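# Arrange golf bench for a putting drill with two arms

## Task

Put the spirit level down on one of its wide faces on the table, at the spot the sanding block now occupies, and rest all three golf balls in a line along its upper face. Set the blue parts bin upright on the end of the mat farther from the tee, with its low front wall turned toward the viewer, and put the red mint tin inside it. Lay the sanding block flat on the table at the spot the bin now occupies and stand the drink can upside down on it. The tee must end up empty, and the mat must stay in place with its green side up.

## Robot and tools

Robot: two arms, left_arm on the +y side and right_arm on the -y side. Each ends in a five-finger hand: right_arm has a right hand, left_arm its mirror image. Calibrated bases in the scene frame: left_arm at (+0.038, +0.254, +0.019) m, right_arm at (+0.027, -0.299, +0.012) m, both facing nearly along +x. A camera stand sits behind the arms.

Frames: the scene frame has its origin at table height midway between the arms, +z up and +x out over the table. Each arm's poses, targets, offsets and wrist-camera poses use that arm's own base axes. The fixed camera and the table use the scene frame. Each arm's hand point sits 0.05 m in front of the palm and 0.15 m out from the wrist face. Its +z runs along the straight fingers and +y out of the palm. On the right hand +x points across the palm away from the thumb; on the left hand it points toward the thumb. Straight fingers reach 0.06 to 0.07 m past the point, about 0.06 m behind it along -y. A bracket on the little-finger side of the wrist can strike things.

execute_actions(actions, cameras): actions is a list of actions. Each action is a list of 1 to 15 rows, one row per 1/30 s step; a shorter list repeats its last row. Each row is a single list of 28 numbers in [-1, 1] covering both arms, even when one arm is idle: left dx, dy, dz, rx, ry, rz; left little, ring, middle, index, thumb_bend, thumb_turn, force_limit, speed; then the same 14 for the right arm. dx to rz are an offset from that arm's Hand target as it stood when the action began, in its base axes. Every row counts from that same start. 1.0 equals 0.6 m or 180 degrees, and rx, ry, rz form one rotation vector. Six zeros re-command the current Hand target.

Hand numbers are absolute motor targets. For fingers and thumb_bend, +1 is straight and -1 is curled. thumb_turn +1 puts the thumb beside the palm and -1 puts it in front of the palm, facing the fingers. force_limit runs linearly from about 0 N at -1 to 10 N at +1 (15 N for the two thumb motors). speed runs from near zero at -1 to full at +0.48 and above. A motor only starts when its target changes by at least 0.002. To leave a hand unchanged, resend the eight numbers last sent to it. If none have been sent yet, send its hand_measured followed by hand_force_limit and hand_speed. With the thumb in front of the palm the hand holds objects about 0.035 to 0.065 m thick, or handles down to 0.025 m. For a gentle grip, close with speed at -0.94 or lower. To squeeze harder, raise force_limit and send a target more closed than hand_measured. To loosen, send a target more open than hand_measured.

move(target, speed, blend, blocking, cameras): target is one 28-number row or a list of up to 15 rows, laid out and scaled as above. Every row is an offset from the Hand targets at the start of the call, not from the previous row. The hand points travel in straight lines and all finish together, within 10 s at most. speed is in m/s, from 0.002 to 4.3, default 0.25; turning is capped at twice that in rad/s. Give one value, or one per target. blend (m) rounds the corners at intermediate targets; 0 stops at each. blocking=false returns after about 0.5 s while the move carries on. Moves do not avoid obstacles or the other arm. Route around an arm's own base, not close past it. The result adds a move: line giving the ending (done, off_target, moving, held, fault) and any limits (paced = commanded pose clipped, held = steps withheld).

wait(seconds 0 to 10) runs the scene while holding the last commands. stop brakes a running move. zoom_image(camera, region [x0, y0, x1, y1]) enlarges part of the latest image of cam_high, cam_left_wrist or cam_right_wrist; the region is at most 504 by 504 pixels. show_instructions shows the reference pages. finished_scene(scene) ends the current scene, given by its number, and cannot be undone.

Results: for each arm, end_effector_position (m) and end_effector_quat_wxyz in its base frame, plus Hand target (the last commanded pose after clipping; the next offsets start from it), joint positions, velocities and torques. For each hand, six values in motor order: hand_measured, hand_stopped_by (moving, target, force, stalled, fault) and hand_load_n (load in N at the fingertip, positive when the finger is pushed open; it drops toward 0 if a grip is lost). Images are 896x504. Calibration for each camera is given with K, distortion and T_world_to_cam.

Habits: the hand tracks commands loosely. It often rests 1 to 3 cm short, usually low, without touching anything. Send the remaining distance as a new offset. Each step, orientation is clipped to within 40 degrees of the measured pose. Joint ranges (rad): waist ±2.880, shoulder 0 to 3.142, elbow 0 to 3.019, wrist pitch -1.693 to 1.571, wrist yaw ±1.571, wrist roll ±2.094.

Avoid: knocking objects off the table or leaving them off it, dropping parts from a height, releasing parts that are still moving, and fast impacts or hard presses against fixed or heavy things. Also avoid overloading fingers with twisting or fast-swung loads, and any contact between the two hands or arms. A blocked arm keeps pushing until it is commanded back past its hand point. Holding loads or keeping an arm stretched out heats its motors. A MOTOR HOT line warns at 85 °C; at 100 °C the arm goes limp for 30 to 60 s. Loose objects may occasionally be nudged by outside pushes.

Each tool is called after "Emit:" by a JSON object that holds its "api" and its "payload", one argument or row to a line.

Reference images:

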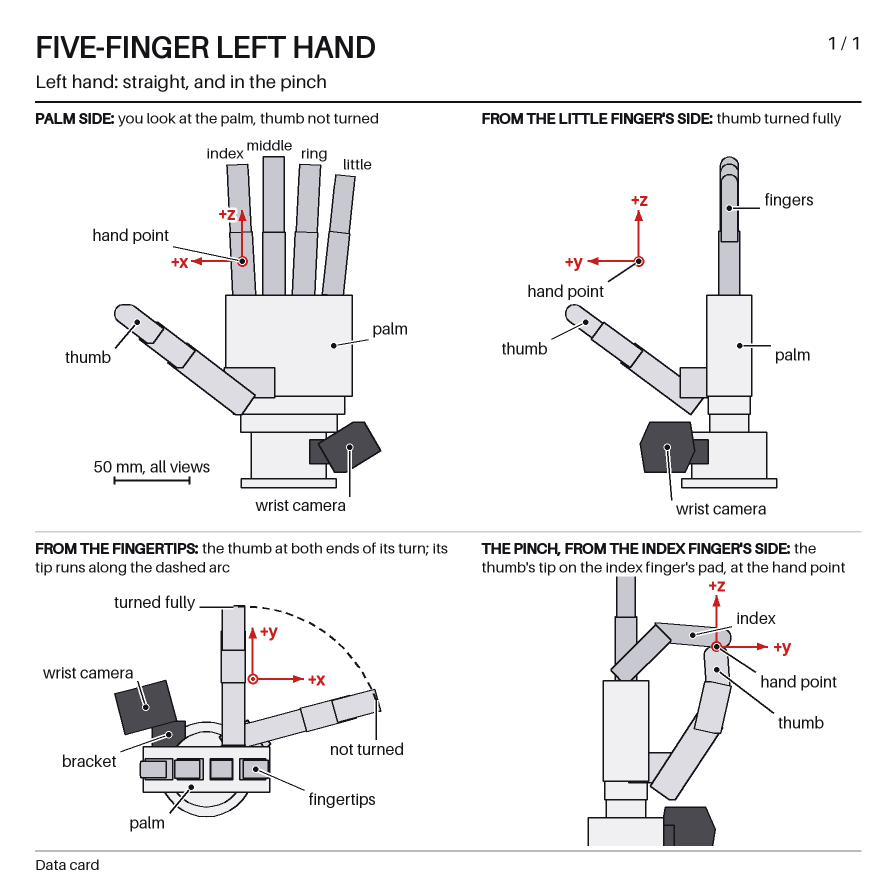

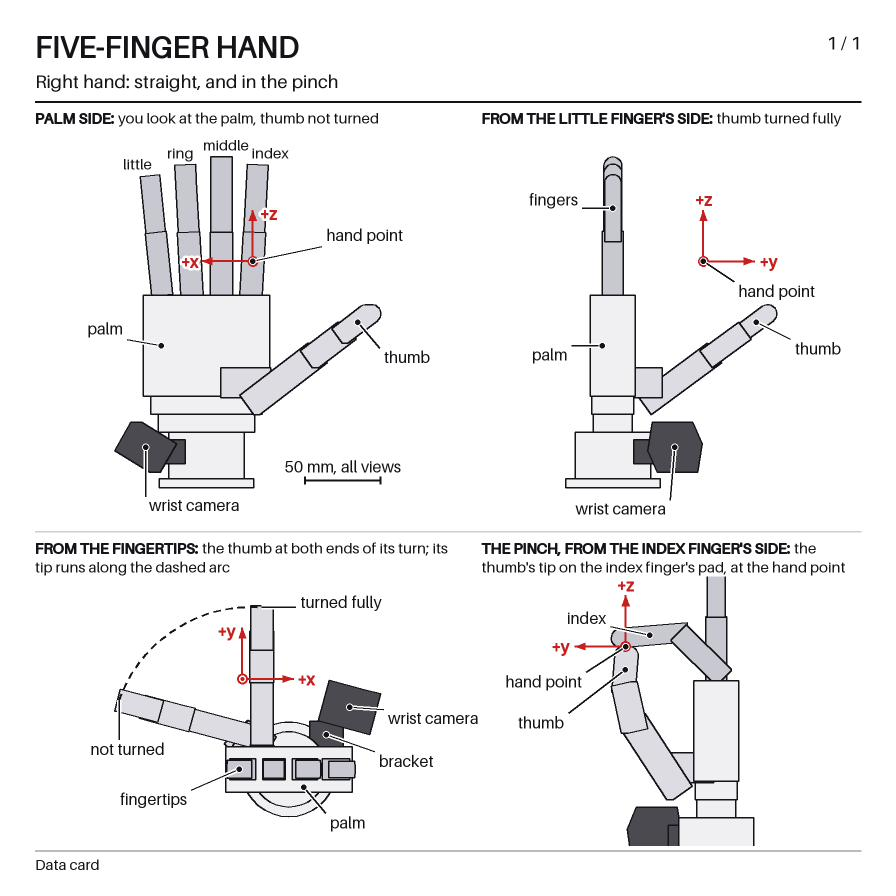

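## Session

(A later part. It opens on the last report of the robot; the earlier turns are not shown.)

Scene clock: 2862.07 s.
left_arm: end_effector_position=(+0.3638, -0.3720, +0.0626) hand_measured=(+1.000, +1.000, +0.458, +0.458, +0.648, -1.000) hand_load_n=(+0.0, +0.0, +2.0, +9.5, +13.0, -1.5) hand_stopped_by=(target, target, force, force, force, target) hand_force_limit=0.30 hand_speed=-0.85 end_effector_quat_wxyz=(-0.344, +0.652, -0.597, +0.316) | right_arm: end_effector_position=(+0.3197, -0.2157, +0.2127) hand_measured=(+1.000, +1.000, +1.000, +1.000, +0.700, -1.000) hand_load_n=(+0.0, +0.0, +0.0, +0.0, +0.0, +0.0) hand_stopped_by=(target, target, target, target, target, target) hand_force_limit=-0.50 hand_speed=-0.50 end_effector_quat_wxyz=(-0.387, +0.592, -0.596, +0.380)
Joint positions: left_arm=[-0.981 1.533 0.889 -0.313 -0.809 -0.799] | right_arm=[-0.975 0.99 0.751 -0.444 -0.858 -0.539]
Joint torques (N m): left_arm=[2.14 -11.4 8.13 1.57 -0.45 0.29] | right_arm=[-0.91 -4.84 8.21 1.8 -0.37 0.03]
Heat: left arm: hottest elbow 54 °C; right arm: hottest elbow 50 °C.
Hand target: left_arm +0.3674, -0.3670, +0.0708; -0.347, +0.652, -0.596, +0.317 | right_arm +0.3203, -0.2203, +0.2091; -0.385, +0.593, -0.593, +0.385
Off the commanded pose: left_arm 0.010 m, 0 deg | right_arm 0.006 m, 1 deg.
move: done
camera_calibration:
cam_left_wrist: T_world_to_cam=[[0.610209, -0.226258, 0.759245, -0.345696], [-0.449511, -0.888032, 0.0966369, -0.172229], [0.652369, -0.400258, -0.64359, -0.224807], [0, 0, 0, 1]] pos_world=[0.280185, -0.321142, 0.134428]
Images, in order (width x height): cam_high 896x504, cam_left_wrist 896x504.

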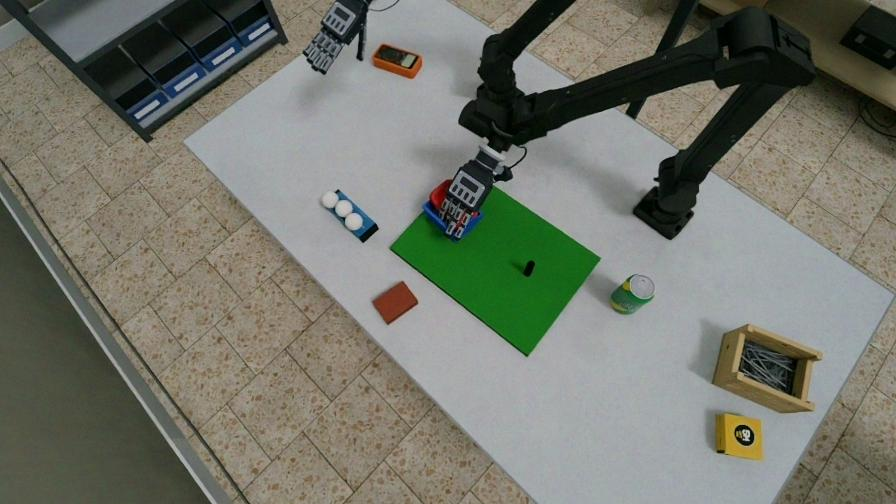

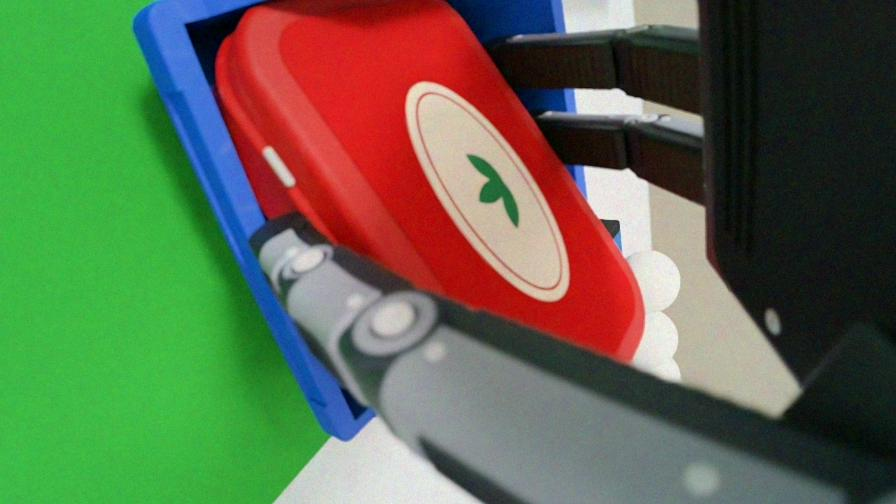

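Emit:
{"api": "move", "payload": {
  "target": [
    [0,0.0,0.0,0,0,0, 1,1,0.62,0.62,0.8,-1,0.3,-0.7, 0.0,0.0,0,0,0,0, 1,1,1,1,0.7,-1,-0.5,-0.5]
  ],
  "speed": 0.05,
  "cameras": ["cam_left_wrist","cam_high"]
}}

Emit:
{"api": "zoom_image", "payload": {
  "camera": "cam_high",
  "region": [360, 120, 560, 280]
}}

Scene clock: 2915.07 s.
left_arm: end_effector_position=(+0.3637, -0.3720, +0.0632) hand_measured=(+1.000, +1.000, +0.620, +0.620, +0.800, -1.000) hand_load_n=(+0.0, +0.0, +0.0, -0.5, +0.0, +0.0) hand_stopped_by=(target, target, target, target, target, target) hand_force_limit=0.30 hand_speed=-0.70 end_effector_quat_wxyz=(-0.344, +0.651, -0.599, +0.315) | right_arm: end_effector_position=(+0.3197, -0.2157, +0.2127) hand_measured=(+1.000, +1.000, +1.000, +1.000, +0.700, -1.000) hand_load_n=(+0.0, -0.5, +0.0, +0.0, +0.0, +0.0) hand_stopped_by=(target, target, target, target, target, target) hand_force_limit=-0.50 hand_speed=-0.50 end_effector_quat_wxyz=(-0.387, +0.592, -0.596, +0.380)
Joint positions: left_arm=[-0.981 1.531 0.889 -0.313 -0.808 -0.794] | right_arm=[-0.975 0.99 0.751 -0.444 -0.858 -0.539]
Joint torques (N m): left_arm=[2.08 -11.22 8.14 1.55 -0.5 0.26] | right_arm=[-0.91 -4.89 8.2 1.81 -0.36 0.03]
Heat: left arm: hottest elbow 51 °C; right arm: hottest elbow 49 °C.
Hand target: left_arm +0.3673, -0.3670, +0.0707; -0.347, +0.651, -0.596, +0.317 | right_arm +0.3203, -0.2203, +0.2091; -0.385, +0.593, -0.593, +0.385
Off the commanded pose: left_arm 0.010 m, 1 deg | right_arm 0.006 m, 1 deg.
move: done
camera_calibration:
cam_left_wrist: T_world_to_cam=[[0.609648, -0.229729, 0.758653, -0.347069], [-0.452349, -0.886769, 0.0949809, -0.170688], [0.650929, -0.401081, -0.644535, -0.224011], [0, 0, 0, 1]] pos_world=[0.280195, -0.320939, 0.135134]
Images, in order (width x height): cam_high 896x504, cam_left_wrist 896x504.

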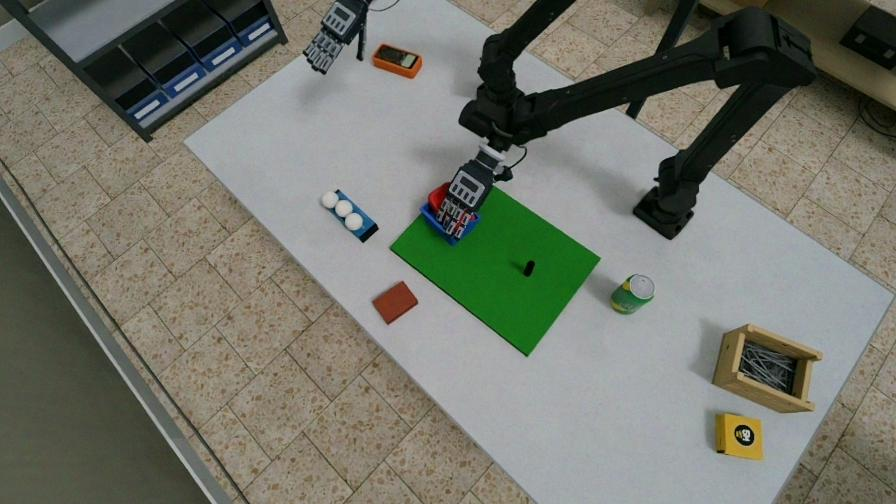

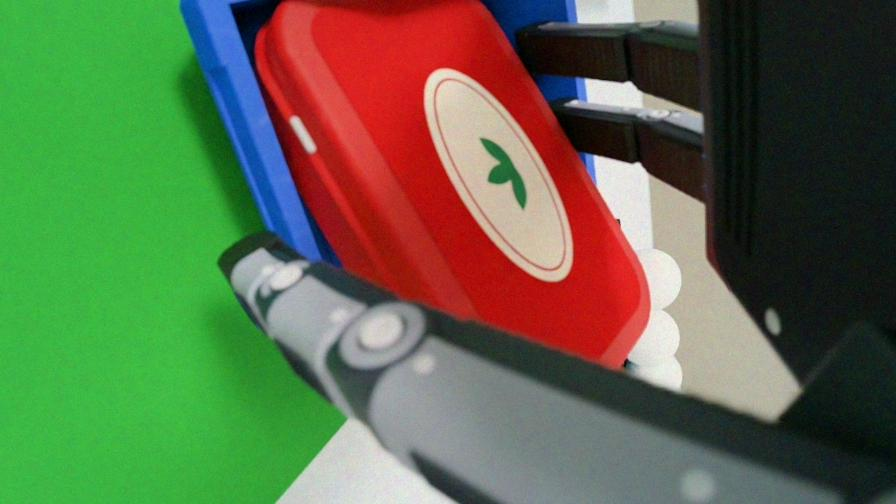

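Scaled by 2.520.

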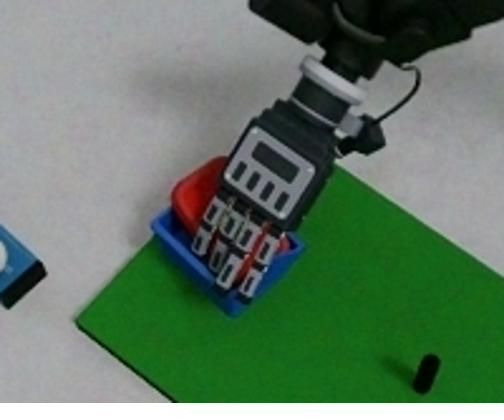

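Emit:
{"api": "move", "payload": {
  "target": [
    [0,0.0,0.0,0,0,0, 1,1,0.9,0.9,0.8,-1,0.3,-0.5, 0.0,0.0,0,0,0,0, 1,1,1,1,0.7,-1,-0.5,-0.5],
    [0.01,0.0,0.18,0,0,0, 1,1,0.9,0.9,0.8,-1,0.3,-0.5, 0.0,0.0,0,0,0,0, 1,1,1,1,0.7,-1,-0.5,-0.5]
  ],
  "speed": 0.1,
  "cameras": ["cam_left_wrist","cam_high"]
}}

Emit:
{"api": "zoom_image", "payload": {
  "camera": "cam_high",
  "region": [380, 150, 520, 260]
}}

Scene clock: 2934.00 s.
left_arm: end_effector_position=(+0.3626, -0.3598, +0.1549) hand_measured=(+1.000, +1.000, +0.900, +0.900, +0.800, -1.000) hand_load_n=(+0.0, +0.0, +0.0, +0.0, +0.0, +0.5) hand_stopped_by=(target, target, target, target, target, target) hand_force_limit=0.30 hand_speed=-0.50 end_effector_quat_wxyz=(-0.348, +0.650, -0.604, +0.303) | right_arm: end_effector_position=(+0.3197, -0.2157, +0.2127) hand_measured=(+1.000, +1.000, +1.000, +1.000, +0.700, -1.000) hand_load_n=(+0.0, -0.5, +0.0, +0.0, +0.0, +0.0) hand_stopped_by=(target, target, target, target, target, target) hand_force_limit=-0.50 hand_speed=-0.50 end_effector_quat_wxyz=(-0.387, +0.592, -0.596, +0.380)
Joint positions: left_arm=[-0.968 1.388 1.019 -0.606 -0.804 -0.781] | right_arm=[-0.975 0.99 0.751 -0.444 -0.858 -0.539]
Joint torques (N m): left_arm=[2.02 -9.82 13.22 1.28 -0.38 0.27] | right_arm=[-0.91 -4.89 8.21 1.8 -0.36 0.03]
Heat: left arm: hottest elbow 51 °C; right arm: hottest elbow 49 °C.
Hand target: left_arm +0.3733, -0.3670, +0.1787; -0.347, +0.651, -0.596, +0.317 | right_arm +0.3203, -0.2203, +0.2091; -0.385, +0.593, -0.593, +0.385
Off the commanded pose: left_arm 0.027 m, 2 deg | right_arm 0.006 m, 1 deg.
move: off_target (left_arm)
camera_calibration:
cam_left_wrist: T_world_to_cam=[[0.620966, -0.246385, 0.744108, -0.421104], [-0.448255, -0.890385, 0.0792542, -0.16951], [0.643016, -0.382764, -0.663342, -0.147026], [0, 0, 0, 1]] pos_world=[0.280048, -0.31096, 0.229253]
Images, in order (width x height): cam_high 896x504, cam_left_wrist 896x504.

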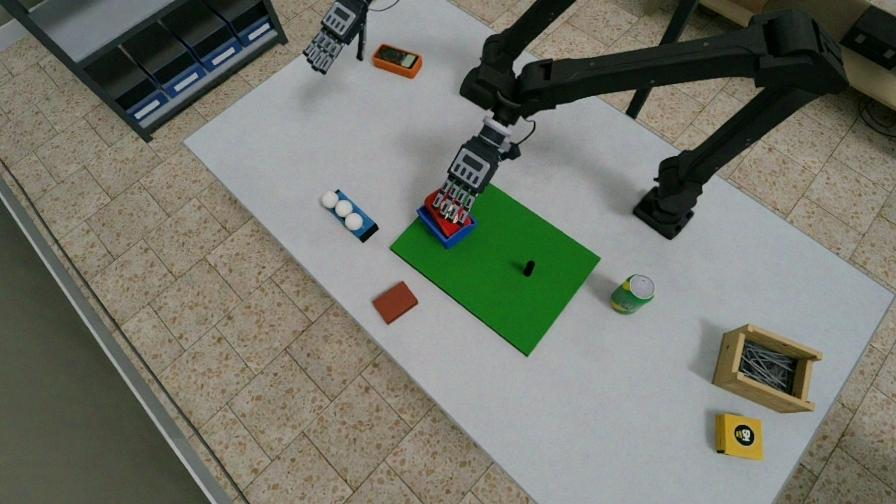

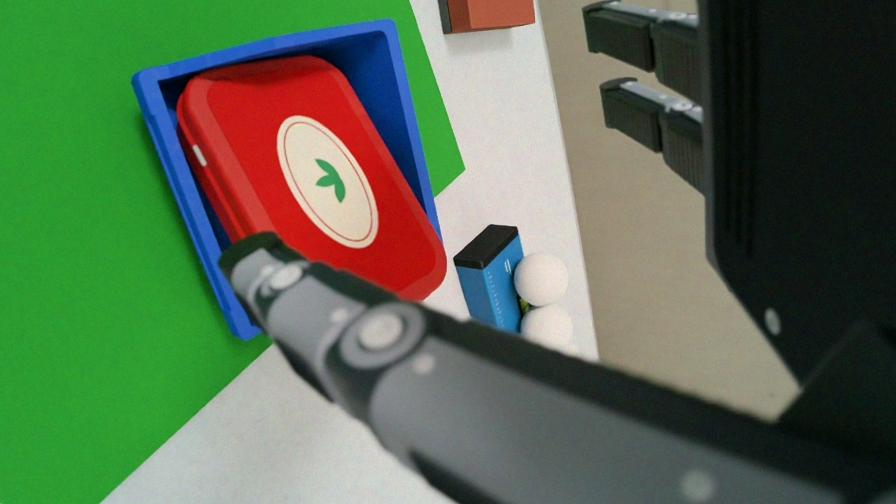

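Scaled by 3.600.

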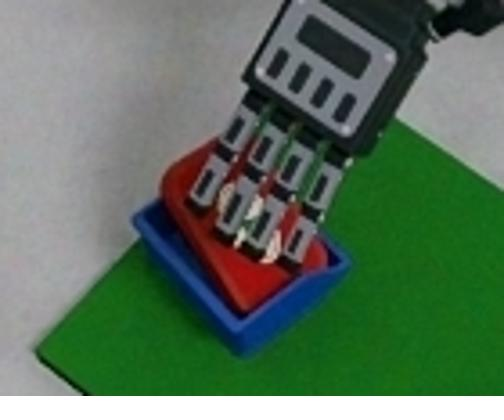

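Emit:
{"api": "move", "payload": {
  "target": [
    [-0.072,0.662,0.17,0,0,0, 1,1,0.9,0.9,0.8,-1,0.3,-0.5, 0.0,0.0,0,0,0,0, 1,1,1,1,0.7,-1,-0.5,-0.5],
    [-0.072,0.662,0.12,0,0,0, 1,1,0.9,0.9,0.8,-1,0.3,-0.5, 0.2167,0.45,0.05,0,0,0.2, 0.8,0.8,0.8,0.8,0.8,-1,-0.1,-0.5],
    [-0.072,0.662,0.12,0,0,0, 1,1,0.9,0.9,0.8,-1,0.3,-0.5, 0.51,0.72,-0.14,-0.0393,0.0458,0.4488, 0.8,0.8,0.8,0.8,0.8,-1,-0.1,-0.5]
  ],
  "speed": 0.25,
  "cameras": ["all"]
}}

Scene clock: 3033.37 s.
left_arm: end_effector_position=(+0.3268, +0.0301, +0.2479) hand_measured=(+1.000, +1.000, +0.900, +0.900, +0.800, -1.000) hand_load_n=(+0.0, -0.5, +0.0, +0.0, +0.0, +0.0) hand_stopped_by=(target, target, target, target, target, target) hand_force_limit=0.30 hand_speed=-0.50 end_effector_quat_wxyz=(-0.339, +0.660, -0.593, +0.313) | right_arm: end_effector_position=(+0.6086, +0.2046, +0.1069) hand_measured=(+0.800, +0.800, +0.800, +0.800, +0.800, -1.000) hand_load_n=(+0.0, +0.0, +0.0, +0.0, +0.0, +0.0) hand_stopped_by=(target, target, target, target, target, target) hand_force_limit=-0.10 hand_speed=-0.50 end_effector_quat_wxyz=(-0.463, +0.882, -0.087, +0.020)
Joint positions: left_arm=[0.247 0.663 0.753 -0.708 0.126 0.075] | right_arm=[0.12 1.991 1.69 -0.913 -0.916 -1.078]
Joint torques (N m): left_arm=[1.03 -2.08 10.33 3.23 0.09 0.27] | right_arm=[0.15 -15.91 12.56 0.05 -0.59 0.03]
Heat: left arm: hottest elbow 64 °C; right arm: hottest elbow 50 °C.
Hand target: left_arm +0.3301, +0.0303, +0.2507; -0.347, +0.652, -0.596, +0.317 | right_arm +0.6263, +0.2117, +0.1253; -0.468, +0.880, -0.069, +0.038
Off the commanded pose: left_arm 0.004 m, 1 deg | right_arm 0.026 m, 3 deg.
move: off_target (right_arm); target 2's new numbers were sent with right_arm's hand 0.038 m and 4 deg from that target
camera_calibration:
cam_left_wrist: T_world_to_cam=[[0.62233, -0.208777, 0.754399, -0.376072], [-0.435893, -0.892944, 0.112464, 0.142126], [0.650156, -0.398827, -0.64671, 0.080894], [0, 0, 0, 1]] pos_world=[0.243399, 0.0806576, 0.32004]
cam_right_wrist: T_world_to_cam=[[0.0793209, -0.543327, -0.835766, 0.160836], [-0.882376, -0.42836, 0.19473, 0.597643], [-0.46381, 0.722014, -0.513397, 0.30639], [0, 0, 0, 1]] pos_world=[0.656696, 0.122175, 0.175342]

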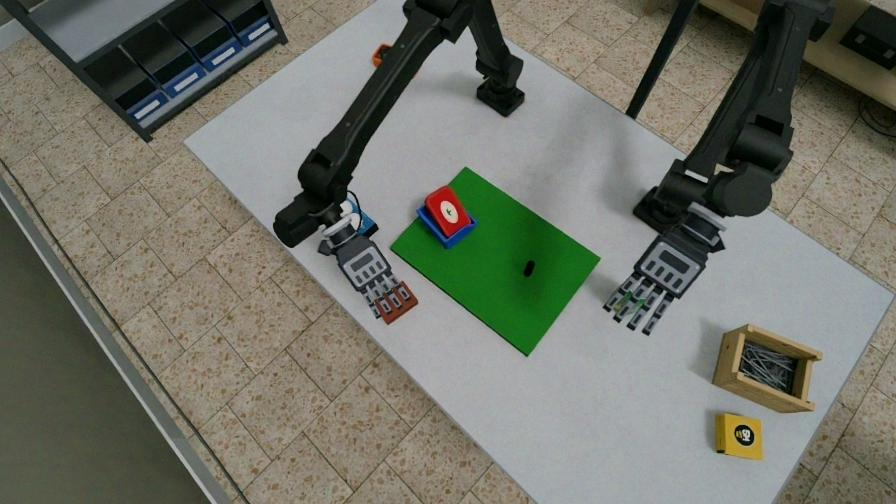

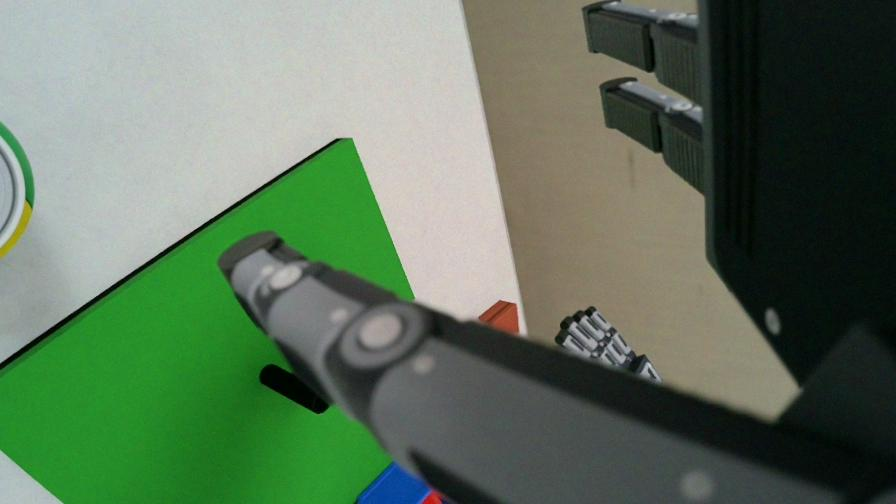

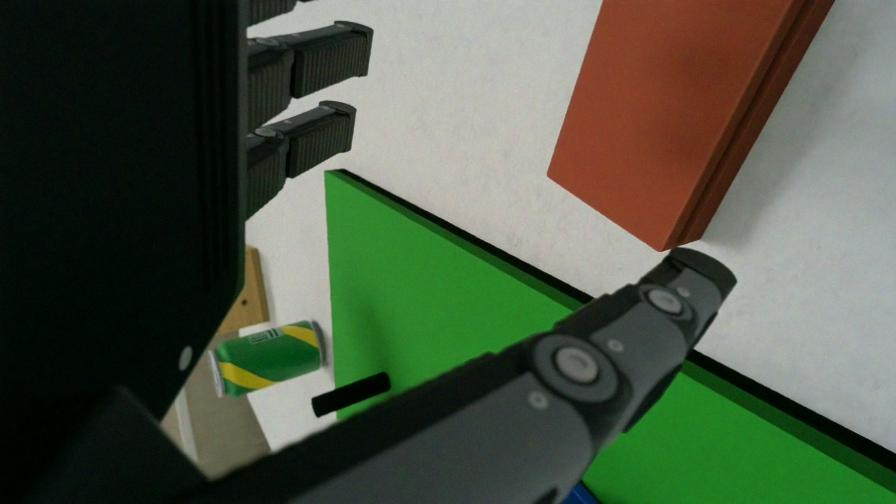

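Emit:
{"api": "move", "payload": {
  "target": [
    [0,0,0,0,0,0, 1,1,0.9,0.9,0.8,-1,0.3,-0.5, -0.002,0.003,-0.12,0,0,0, 0.8,0.8,0.8,0.8,0.8,-1,-0.1,-0.5],
    [0,0,0,0,0,0, 1,1,0.9,0.9,0.8,-1,0.3,-0.5, -0.002,0.003,-0.19,0,0,0, 0.8,0.8,0.8,0.8,0.8,-1,-0.1,-0.5]
  ],
  "speed": 0.12,
  "cameras": ["cam_right_wrist","cam_high"]
}}

Emit:
{"api": "zoom_image", "payload": {
  "camera": "cam_high",
  "region": [380, 150, 520, 260]
}}

Scene clock: 3051.80 s.
left_arm: end_effector_position=(+0.3268, +0.0301, +0.2479) hand_measured=(+1.000, +1.000, +0.900, +0.900, +0.800, -1.000) hand_load_n=(+0.0, +0.0, +0.0, +0.0, +0.0, +0.0) hand_stopped_by=(target, target, target, target, target, target) hand_force_limit=0.30 hand_speed=-0.50 end_effector_quat_wxyz=(-0.339, +0.660, -0.593, +0.313) | right_arm: end_effector_position=(+0.6249, +0.2065, +0.0159) hand_measured=(+0.800, +0.800, +0.800, +0.800, +0.800, -1.000) hand_load_n=(+0.0, +0.0, +0.0, +0.0, +0.0, +0.0) hand_stopped_by=(target, target, target, target, target, target) hand_force_limit=-0.10 hand_speed=-0.50 end_effector_quat_wxyz=(-0.466, +0.881, -0.079, +0.035)
Joint positions: left_arm=[0.247 0.663 0.753 -0.708 0.126 0.075] | right_arm=[0.12 2.107 1.622 -0.695 -0.916 -1.078]
Joint torques (N m): left_arm=[0.97 -2.08 10.33 3.25 0.09 0.27] | right_arm=[0.32 -16.67 7.3 1.1 -0.54 0.05]
Heat: left arm: hottest elbow 58 °C; right arm: hottest elbow 52 °C.
Hand target: left_arm +0.3301, +0.0303, +0.2507; -0.347, +0.652, -0.596, +0.317 | right_arm +0.6251, +0.2136, +0.0111; -0.468, +0.880, -0.069, +0.037
Off the commanded pose: left_arm 0.004 m, 1 deg | right_arm 0.008 m, 1 deg.
move: done
camera_calibration:
cam_right_wrist: T_world_to_cam=[[0.108412, -0.539902, -0.834717, 0.0656325], [-0.888516, -0.429214, 0.16222, 0.635139], [-0.445855, 0.724073, -0.526243, 0.25435], [0, 0, 0, 1]] pos_world=[0.670619, 0.123878, 0.0856026]
Images, in order (width x height): cam_high 896x504, cam_right_wrist 896x504.

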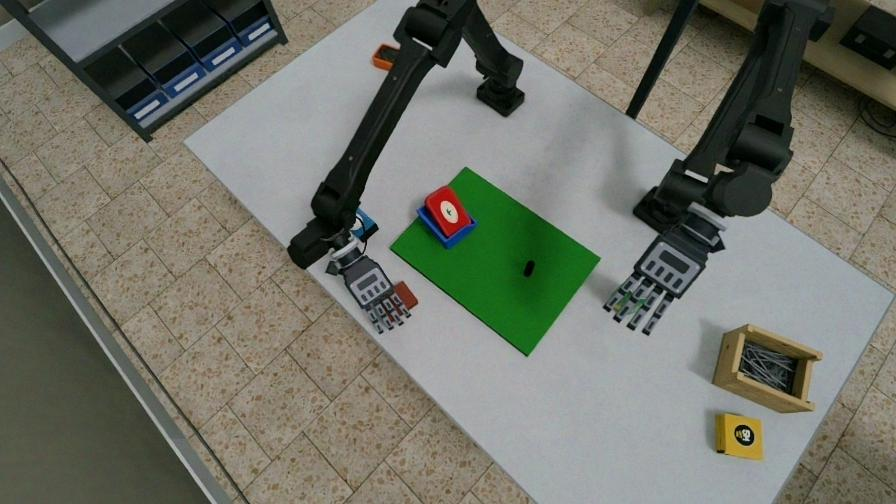

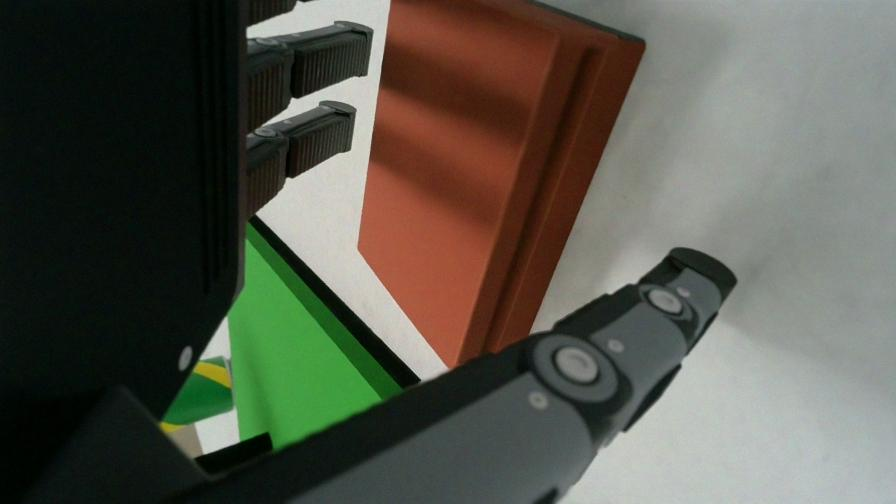

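Scaled by 3.600.

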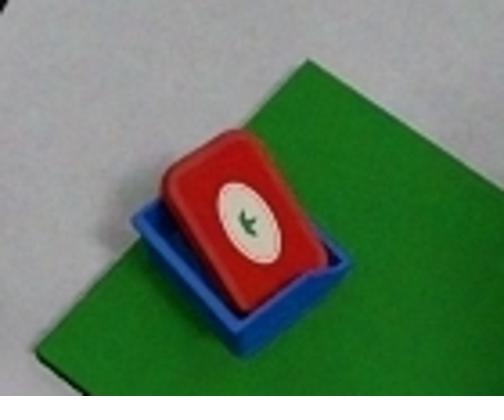

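Emit:
{"api": "move", "payload": {
  "target": [
    [0,0,0,0,0,0, 1,1,0.9,0.9,0.8,-1,0.3,-0.5, -0.004,0.024,0,0,0,0, 0.8,0.8,0.8,0.8,0.8,-1,-0.1,-0.5],
    [0,0,0,0,0,0, 1,1,0.9,0.9,0.8,-1,0.3,-0.5, -0.004,0.024,0,0,0,0, 0.2,0.2,0.2,0.2,0.2,-1,-0.1,-0.85]
  ],
  "speed": 0.06,
  "cameras": ["cam_right_wrist"]
}}

Scene clock: 3064.00 s.
left_arm: end_effector_position=(+0.3268, +0.0301, +0.2479) hand_measured=(+1.000, +1.000, +0.900, +0.900, +0.800, -1.000) hand_load_n=(+0.0, +0.0, +0.0, +0.0, +0.0, +0.0) hand_stopped_by=(target, target, target, target, target, target) hand_force_limit=0.30 hand_speed=-0.50 end_effector_quat_wxyz=(-0.339, +0.660, -0.593, +0.313) | right_arm: end_effector_position=(+0.6275, +0.2241, +0.0173) hand_measured=(+0.200, +0.344, +0.344, +0.358, +0.580, -1.000) hand_load_n=(+0.0, +4.5, +6.5, +2.0, +12.0, +2.5) hand_stopped_by=(target, force, force, force, force, target) hand_force_limit=-0.10 hand_speed=-0.85 end_effector_quat_wxyz=(-0.469, +0.880, -0.067, +0.043)
Joint positions: left_arm=[0.247 0.663 0.753 -0.708 0.126 0.075] | right_arm=[0.146 2.107 1.622 -0.654 -0.911 -1.059]
Joint torques (N m): left_arm=[1.03 -2.08 10.33 3.25 0.1 0.27] | right_arm=[0.09 -17.26 6.64 0.87 -0.33 0.2]
Heat: left arm: hottest elbow 56 °C; right arm: hottest elbow 50 °C.
Hand target: left_arm +0.3301, +0.0303, +0.2507; -0.347, +0.652, -0.596, +0.317 | right_arm +0.6226, +0.2281, +0.0112; -0.468, +0.880, -0.069, +0.037
Off the commanded pose: left_arm 0.004 m, 1 deg | right_arm 0.009 m, 1 deg.
move: done
camera_calibration:
cam_right_wrist: T_world_to_cam=[[0.136869, -0.53504, -0.833666, 0.0570573], [-0.886134, -0.442289, 0.138375, 0.646514], [-0.442757, 0.719801, -0.534653, 0.242716], [0, 0, 0, 1]] pos_world=[0.672553, 0.141767, 0.0878743]
Images, in order (width x height): cam_right_wrist 896x504.

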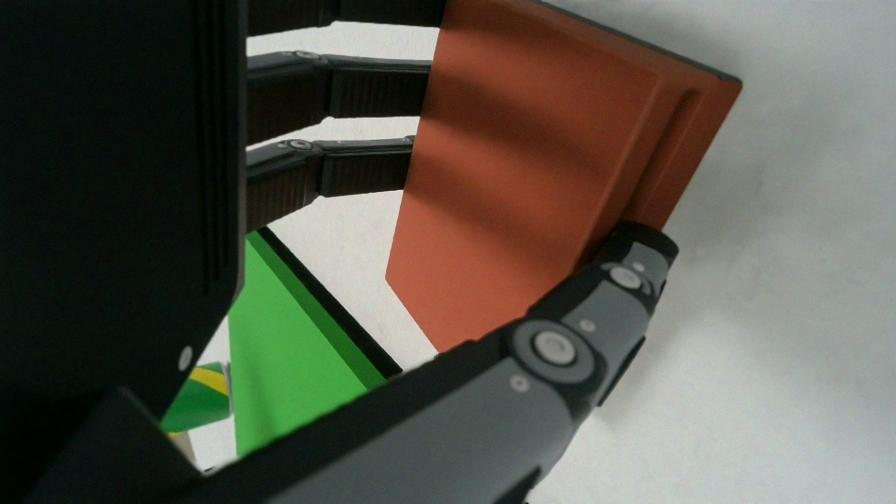

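Emit:
{"api": "move", "payload": {
  "target": [
    [0,0,0,0,0,0, 1,1,0.9,0.9,0.8,-1,0.3,-0.5, 0,0,0.2,0,0,0, 0.2,0.2,0.2,0.2,0.2,-1,-0.1,-0.85],
    [0,0,0,0,0,0, 1,1,0.9,0.9,0.8,-1,0.3,-0.5, -0.221,0.1615,0.2,0,0,0.139, 0.2,0.2,0.2,0.2,0.2,-1,-0.1,-0.85],
    [0,0,0,0,0,0, 1,1,0.9,0.9,0.8,-1,0.3,-0.5, -0.226,0.158,0.085,0,0,0.139, 0.2,0.2,0.2,0.2,0.2,-1,-0.1,-0.85]
  ],
  "speed": 0.15,
  "cameras": ["cam_right_wrist","cam_high"]
}}

Scene clock: 3090.60 s.
left_arm: end_effector_position=(+0.3268, +0.0301, +0.2479) hand_measured=(+1.000, +1.000, +0.900, +0.900, +0.800, -1.000) hand_load_n=(+0.0, +0.0, +0.0, +0.0, +0.0, +0.0) hand_stopped_by=(target, target, target, target, target, target) hand_force_limit=0.30 hand_speed=-0.50 end_effector_quat_wxyz=(-0.339, +0.660, -0.593, +0.313) | right_arm: end_effector_position=(+0.4853, +0.3194, +0.0635) hand_measured=(+0.200, +0.344, +0.344, +0.358, +0.580, -1.000) hand_load_n=(+0.0, +4.0, +5.5, +1.5, +12.5, +3.0) hand_stopped_by=(target, force, force, force, force, target) hand_force_limit=-0.10 hand_speed=-0.85 end_effector_quat_wxyz=(-0.461, +0.877, +0.118, -0.069)
Joint positions: left_arm=[0.247 0.663 0.753 -0.708 0.126 0.075] | right_arm=[0.36 1.971 1.548 -1.036 -0.965 -1.419]
Joint torques (N m): left_arm=[0.97 -2.08 10.35 3.25 0.1 0.27] | right_arm=[-0.38 -15.74 7.32 0.62 -0.81 0.08]
Heat: left arm: hottest elbow 54 °C; right arm: hottest elbow 48 °C.
Hand target: left_arm +0.3301, +0.0303, +0.2507; -0.347, +0.652, -0.596, +0.317 | right_arm +0.4869, +0.3228, +0.0622; -0.465, +0.874, +0.123, -0.065
Off the commanded pose: left_arm 0.004 m, 1 deg | right_arm 0.004 m, 1 deg.
move: done
camera_calibration:
cam_right_wrist: T_world_to_cam=[[0.330863, -0.44331, -0.83307, 0.042543], [-0.616214, -0.770088, 0.165059, 0.528382], [-0.714709, 0.458738, -0.527968, 0.350742], [0, 0, 0, 1]] pos_world=[0.5622, 0.264862, 0.133408]
Images, in order (width x height): cam_high 896x504, cam_right_wrist 896x504.

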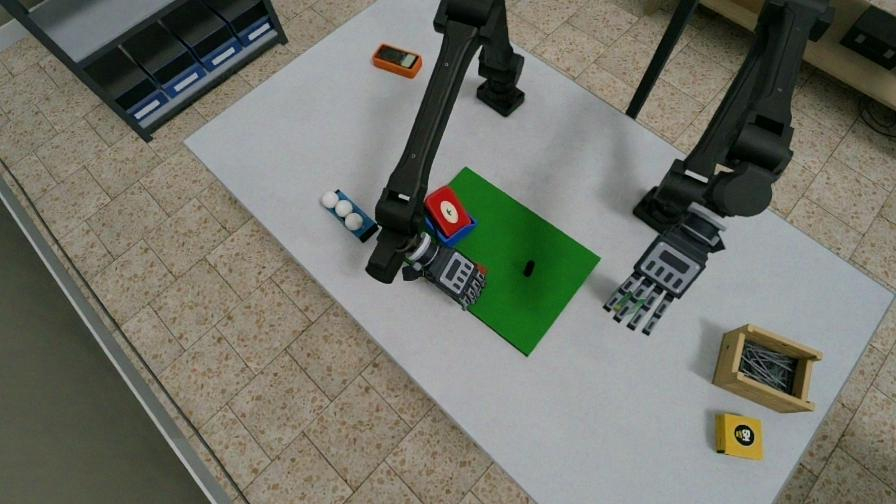

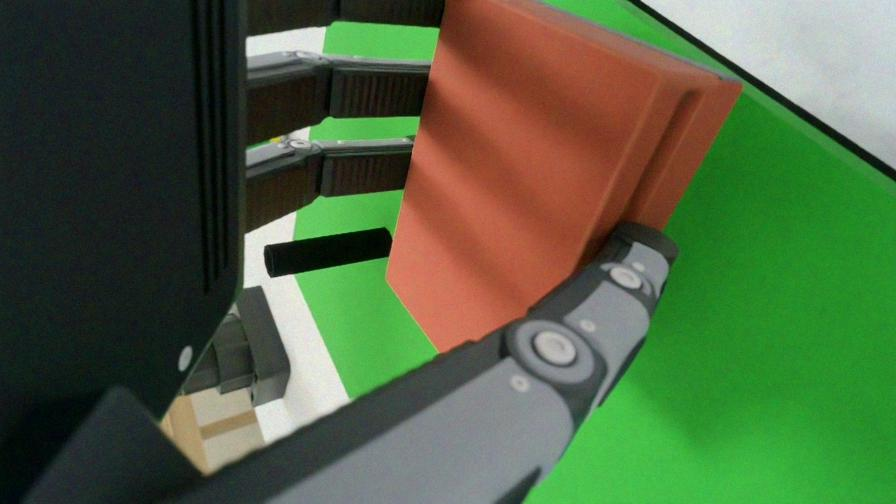

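Emit:
{"api": "move", "payload": {
  "target": [
    [0,0,0,0,0,0, 1,1,0.9,0.9,0.8,-1,0.3,-0.5, 0,0,-0.042,0,0,0, 0.2,0.2,0.2,0.2,0.2,-1,-0.1,-0.85],
    [0,0,0,0,0,0, 1,1,0.9,0.9,0.8,-1,0.3,-0.5, 0,0,-0.053,0,0,0, 0.2,0.2,0.2,0.2,0.2,-1,-0.1,-0.85]
  ],
  "speed": 0.06,
  "cameras": ["cam_right_wrist"]
}}

Scene clock: 3107.23 s.
left_arm: end_effector_position=(+0.3268, +0.0301, +0.2479) hand_measured=(+1.000, +1.000, +0.900, +0.900, +0.800, -1.000) hand_load_n=(+0.0, -0.5, +0.0, +0.0, +0.0, +0.0) hand_stopped_by=(target, target, target, target, target, target) hand_force_limit=0.30 hand_speed=-0.50 end_effector_quat_wxyz=(-0.339, +0.660, -0.593, +0.313) | right_arm: end_effector_position=(+0.4878, +0.3207, +0.0382) hand_measured=(+0.200, +0.344, +0.344, +0.358, +0.580, -1.000) hand_load_n=(+0.0, +4.0, +5.5, +1.5, +12.5, +3.5) hand_stopped_by=(target, force, force, force, force, target) hand_force_limit=-0.10 hand_speed=-0.85 end_effector_quat_wxyz=(-0.463, +0.876, +0.121, -0.064)
Joint positions: left_arm=[0.247 0.663 0.753 -0.708 0.126 0.075] | right_arm=[0.36 2 1.522 -0.969 -0.967 -1.42]
Joint torques (N m): left_arm=[1.03 -2.08 10.33 3.23 0.09 0.27] | right_arm=[-0.26 -15.09 6.65 0.73 -0.72 0.08]
Heat: left arm: hottest elbow 54 °C; right arm: hottest elbow 48 °C.
Hand target: left_arm +0.3301, +0.0303, +0.2507; -0.347, +0.652, -0.596, +0.317 | right_arm +0.4869, +0.3228, +0.0305; -0.465, +0.874, +0.123, -0.065
Off the commanded pose: left_arm 0.004 m, 1 deg | right_arm 0.008 m, 0 deg.
move: done
camera_calibration:
cam_right_wrist: T_world_to_cam=[[0.339633, -0.438212, -0.832238, 0.0153226], [-0.617518, -0.771309, 0.154123, 0.536443], [-0.709451, 0.461576, -0.532566, 0.335398], [0, 0, 0, 1]] pos_world=[0.564008, 0.265666, 0.108695]
Images, in order (width x height): cam_right_wrist 896x504.

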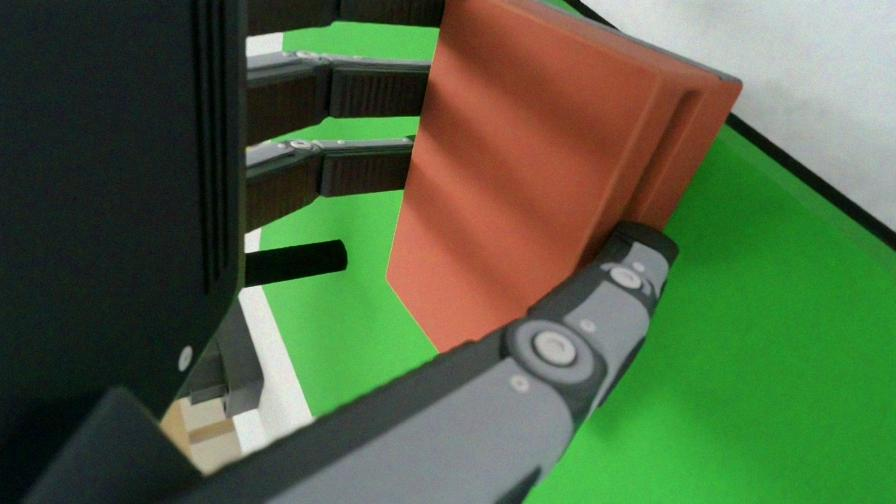

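Emit:
{"api": "move", "payload": {
  "target": [
    [0,0,0,0,0,0, 1,1,0.9,0.9,0.8,-1,0.3,-0.5, 0,0,-0.012,0,0,0, 0.2,0.2,0.2,0.2,0.2,-1,-0.1,-0.85]
  ],
  "speed": 0.06,
  "cameras": []
}}

Scene clock: 3114.40 s.
left_arm: end_effector_position=(+0.3268, +0.0301, +0.2479) hand_measured=(+1.000, +1.000, +0.900, +0.900, +0.800, -1.000) hand_load_n=(+0.0, +0.0, -0.5, +0.0, +0.0, +0.0) hand_stopped_by=(target, target, target, target, target, target) hand_force_limit=0.30 hand_speed=-0.50 end_effector_quat_wxyz=(-0.339, +0.660, -0.593, +0.313) | right_arm: end_effector_position=(+0.4877, +0.3211, +0.0370) hand_measured=(+0.200, +0.344, +0.344, +0.358, +0.580, -1.000) hand_load_n=(+0.0, +3.5, +5.5, +1.5, +12.5, +3.5) hand_stopped_by=(target, force, force, force, force, target) hand_force_limit=-0.10 hand_speed=-0.85 end_effector_quat_wxyz=(-0.464, +0.875, +0.122, -0.063)
Joint positions: left_arm=[0.247 0.663 0.753 -0.708 0.126 0.075] | right_arm=[0.36 2 1.518 -0.96 -0.97 -1.42]
Joint torques (N m): left_arm=[1.03 -2.08 10.33 3.25 0.09 0.27] | right_arm=[-0.32 -14.56 6.48 0.99 -0.6 0.08]
Heat: left arm: hottest elbow 54 °C; right arm: hottest elbow 46 °C.
Hand target: left_arm +0.3301, +0.0303, +0.2507; -0.347, +0.652, -0.596, +0.317 | right_arm +0.4871, +0.3229, +0.0234; -0.465, +0.874, +0.123, -0.065
Off the commanded pose: left_arm 0.004 m, 1 deg | right_arm 0.014 m, 0 deg.
move: off_target (right_arm)
No camera images: "cameras" was empty.

Emit:
{"api": "move", "payload": {
  "target": [
    [0,0,0,0,0,0, 1,1,0.9,0.9,0.8,-1,0.3,-0.5, 0,0,0.008,0,0,0, 0.8,0.8,0.8,0.8,0.8,-1,-0.1,-0.7],
    [0,0,0,0,0,0, 1,1,0.9,0.9,0.8,-1,0.3,-0.5, 0,0,0.2,0,0,0, 0.8,0.8,0.8,0.8,0.8,-1,-0.1,-0.7]
  ],
  "speed": 0.1,
  "cameras": ["cam_right_wrist","cam_high"]
}}

Scene clock: 3125.57 s.
left_arm: end_effector_position=(+0.3268, +0.0301, +0.2479) hand_measured=(+1.000, +1.000, +0.900, +0.900, +0.800, -1.000) hand_load_n=(+0.0, +0.0, +0.0, +0.0, +0.0, +0.0) hand_stopped_by=(target, target, target, target, target, target) hand_force_limit=0.30 hand_speed=-0.50 end_effector_quat_wxyz=(-0.339, +0.660, -0.593, +0.313) | right_arm: end_effector_position=(+0.4714, +0.3150, +0.1127) hand_measured=(+0.800, +0.800, +0.800, +0.800, +0.800, -1.000) hand_load_n=(+0.0, +0.0, +0.0, +0.0, +0.0, +0.0) hand_stopped_by=(target, target, target, target, target, target) hand_force_limit=-0.10 hand_speed=-0.70 end_effector_quat_wxyz=(-0.457, +0.878, +0.106, -0.092)
Joint positions: left_arm=[0.247 0.663 0.753 -0.708 0.126 0.075] | right_arm=[0.36 1.919 1.601 -1.192 -0.97 -1.42]
Joint torques (N m): left_arm=[1.03 -2.08 10.33 3.25 0.09 0.27] | right_arm=[-0.32 -17.38 11.7 -0.38 -0.61 0.1]
Heat: left arm: hottest elbow 53 °C; right arm: hottest elbow 45 °C.
Hand target: left_arm +0.3301, +0.0303, +0.2507; -0.347, +0.652, -0.596, +0.317 | right_arm +0.4870, +0.3228, +0.1433; -0.465, +0.874, +0.123, -0.065
Off the commanded pose: left_arm 0.004 m, 1 deg | right_arm 0.035 m, 4 deg.
move: off_target (right_arm)
camera_calibration:
cam_right_wrist: T_world_to_cam=[[0.288899, -0.454598, -0.842542, 0.110599], [-0.606379, -0.767918, 0.206413, 0.498236], [-0.740839, 0.451268, -0.49751, 0.380108], [0, 0, 0, 1]] pos_world=[0.551767, 0.261352, 0.179449]
Images, in order (width x height): cam_high 896x504, cam_right_wrist 896x504.

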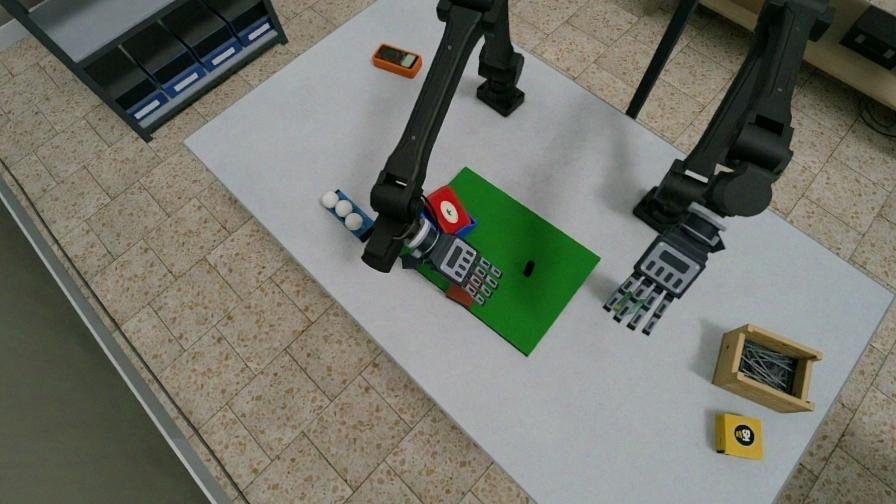

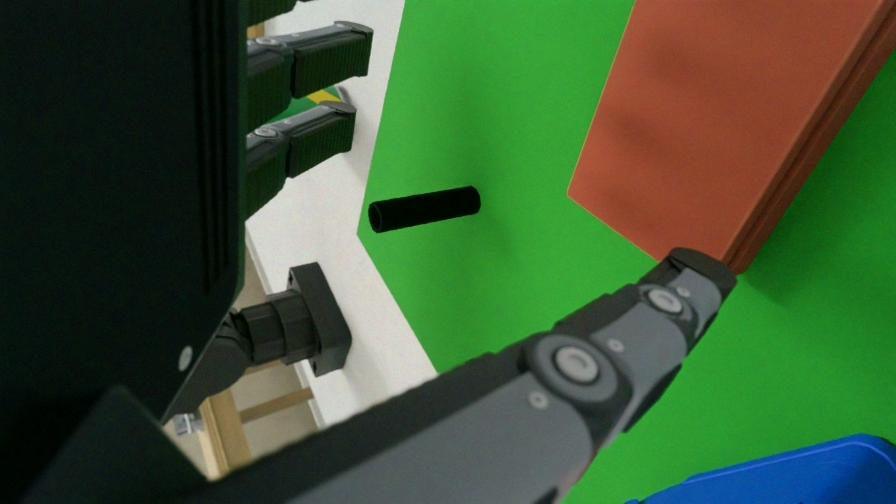

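Emit:
{"api": "move", "payload": {
  "target": [
    [0,0,0,0,0,0, 0.8,0.8,0.8,0.8,0.8,-1,-0.1,-0.5, 0,-0.05,0.15,0,0,0, 0.8,0.8,0.8,0.8,0.8,-1,-0.1,-0.7],
    [0.05,0,0,0,0,0, 0.8,0.8,0.8,0.8,0.8,-1,-0.1,-0.5, -0.145,-0.9,0.15,0,0,-0.6, 0.8,0.8,0.8,0.8,0.8,-1,-0.1,-0.7],
    [0.278,-0.392,-0.17,0,0,-0.4367, 0.8,0.8,0.8,0.8,0.8,-1,-0.1,-0.5, -0.145,-0.9,0.08,0,0,-0.6, 0.8,0.8,0.8,0.8,0.8,-1,-0.1,-0.7]
  ],
  "speed": 0.25,
  "blend": 0.03,
  "cameras": ["cam_left_wrist","cam_high"]
}}

Scene clock: 3158.67 s.
left_arm: end_effector_position=(+0.4814, -0.2003, +0.1343) hand_measured=(+0.800, +0.800, +0.800, +0.800, +0.800, -1.000) hand_load_n=(+0.0, +0.0, +0.0, +0.0, +0.0, +0.0) hand_stopped_by=(target, target, target, target, target, target) hand_force_limit=-0.10 hand_speed=-0.50 end_effector_quat_wxyz=(+0.055, -0.141, +0.875, -0.461) | right_arm: end_effector_position=(+0.3999, -0.2108, +0.1977) hand_measured=(+0.800, +0.800, +0.800, +0.800, +0.800, -1.000) hand_load_n=(-0.5, +0.0, +0.0, +0.0, +0.0, +0.0) hand_stopped_by=(target, target, target, target, target, target) hand_force_limit=-0.10 hand_speed=-0.70 end_effector_quat_wxyz=(-0.327, +0.621, -0.628, +0.337)
Joint positions: left_arm=[-0.144 1.586 1.179 -0.63 0.848 0.861] | right_arm=[-0.718 1.173 0.906 -0.455 -0.561 -0.447]
Joint torques (N m): left_arm=[0.85 -10.87 13.35 1.18 0.5 0.28] | right_arm=[-1.38 -6.77 8.05 1.89 -0.04 0.21]
Heat: left arm: hottest elbow 54 °C; right arm: hottest elbow 48 °C.
Hand target: left_arm +0.4968, -0.2049, +0.1487; +0.068, -0.127, +0.874, -0.465 | right_arm +0.4000, -0.2172, +0.1913; -0.326, +0.614, -0.635, +0.338
Off the commanded pose: left_arm 0.022 m, 2 deg | right_arm 0.009 m, 1 deg.
move: off_target (left_arm); blend cut to 0 m at target 1
camera_calibration:
cam_left_wrist: T_world_to_cam=[[-0.0648269, -0.641992, 0.763966, -0.191902], [-0.959529, 0.25035, 0.128958, 0.495392], [-0.274048, -0.724687, -0.632239, 0.192844], [0, 0, 0, 1]] pos_world=[0.515751, -0.107469, 0.204646]
Images, in order (width x height): cam_high 896x504, cam_left_wrist 896x504.

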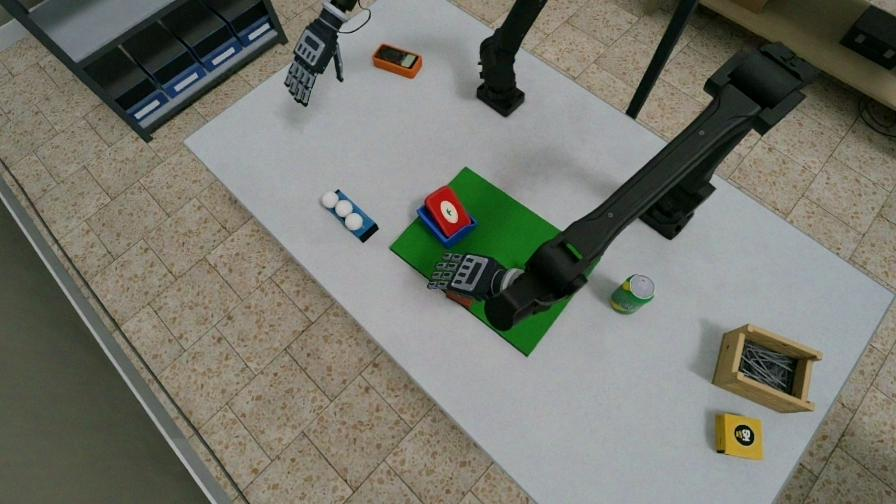

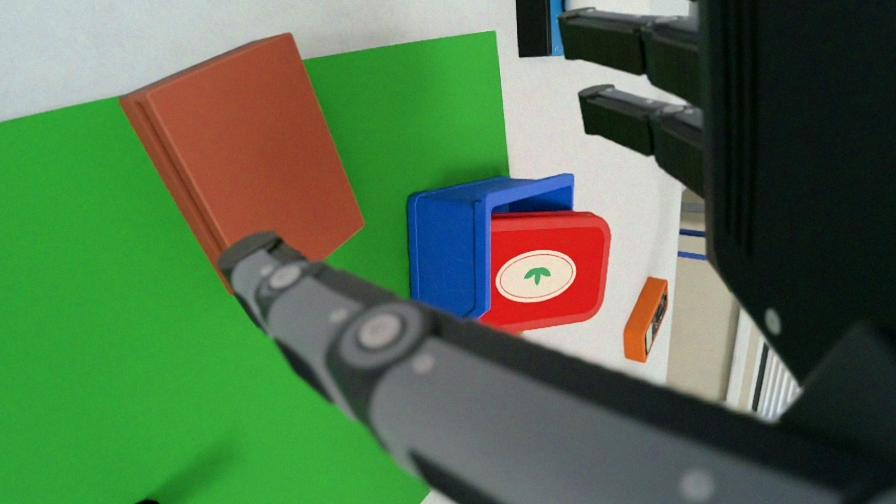

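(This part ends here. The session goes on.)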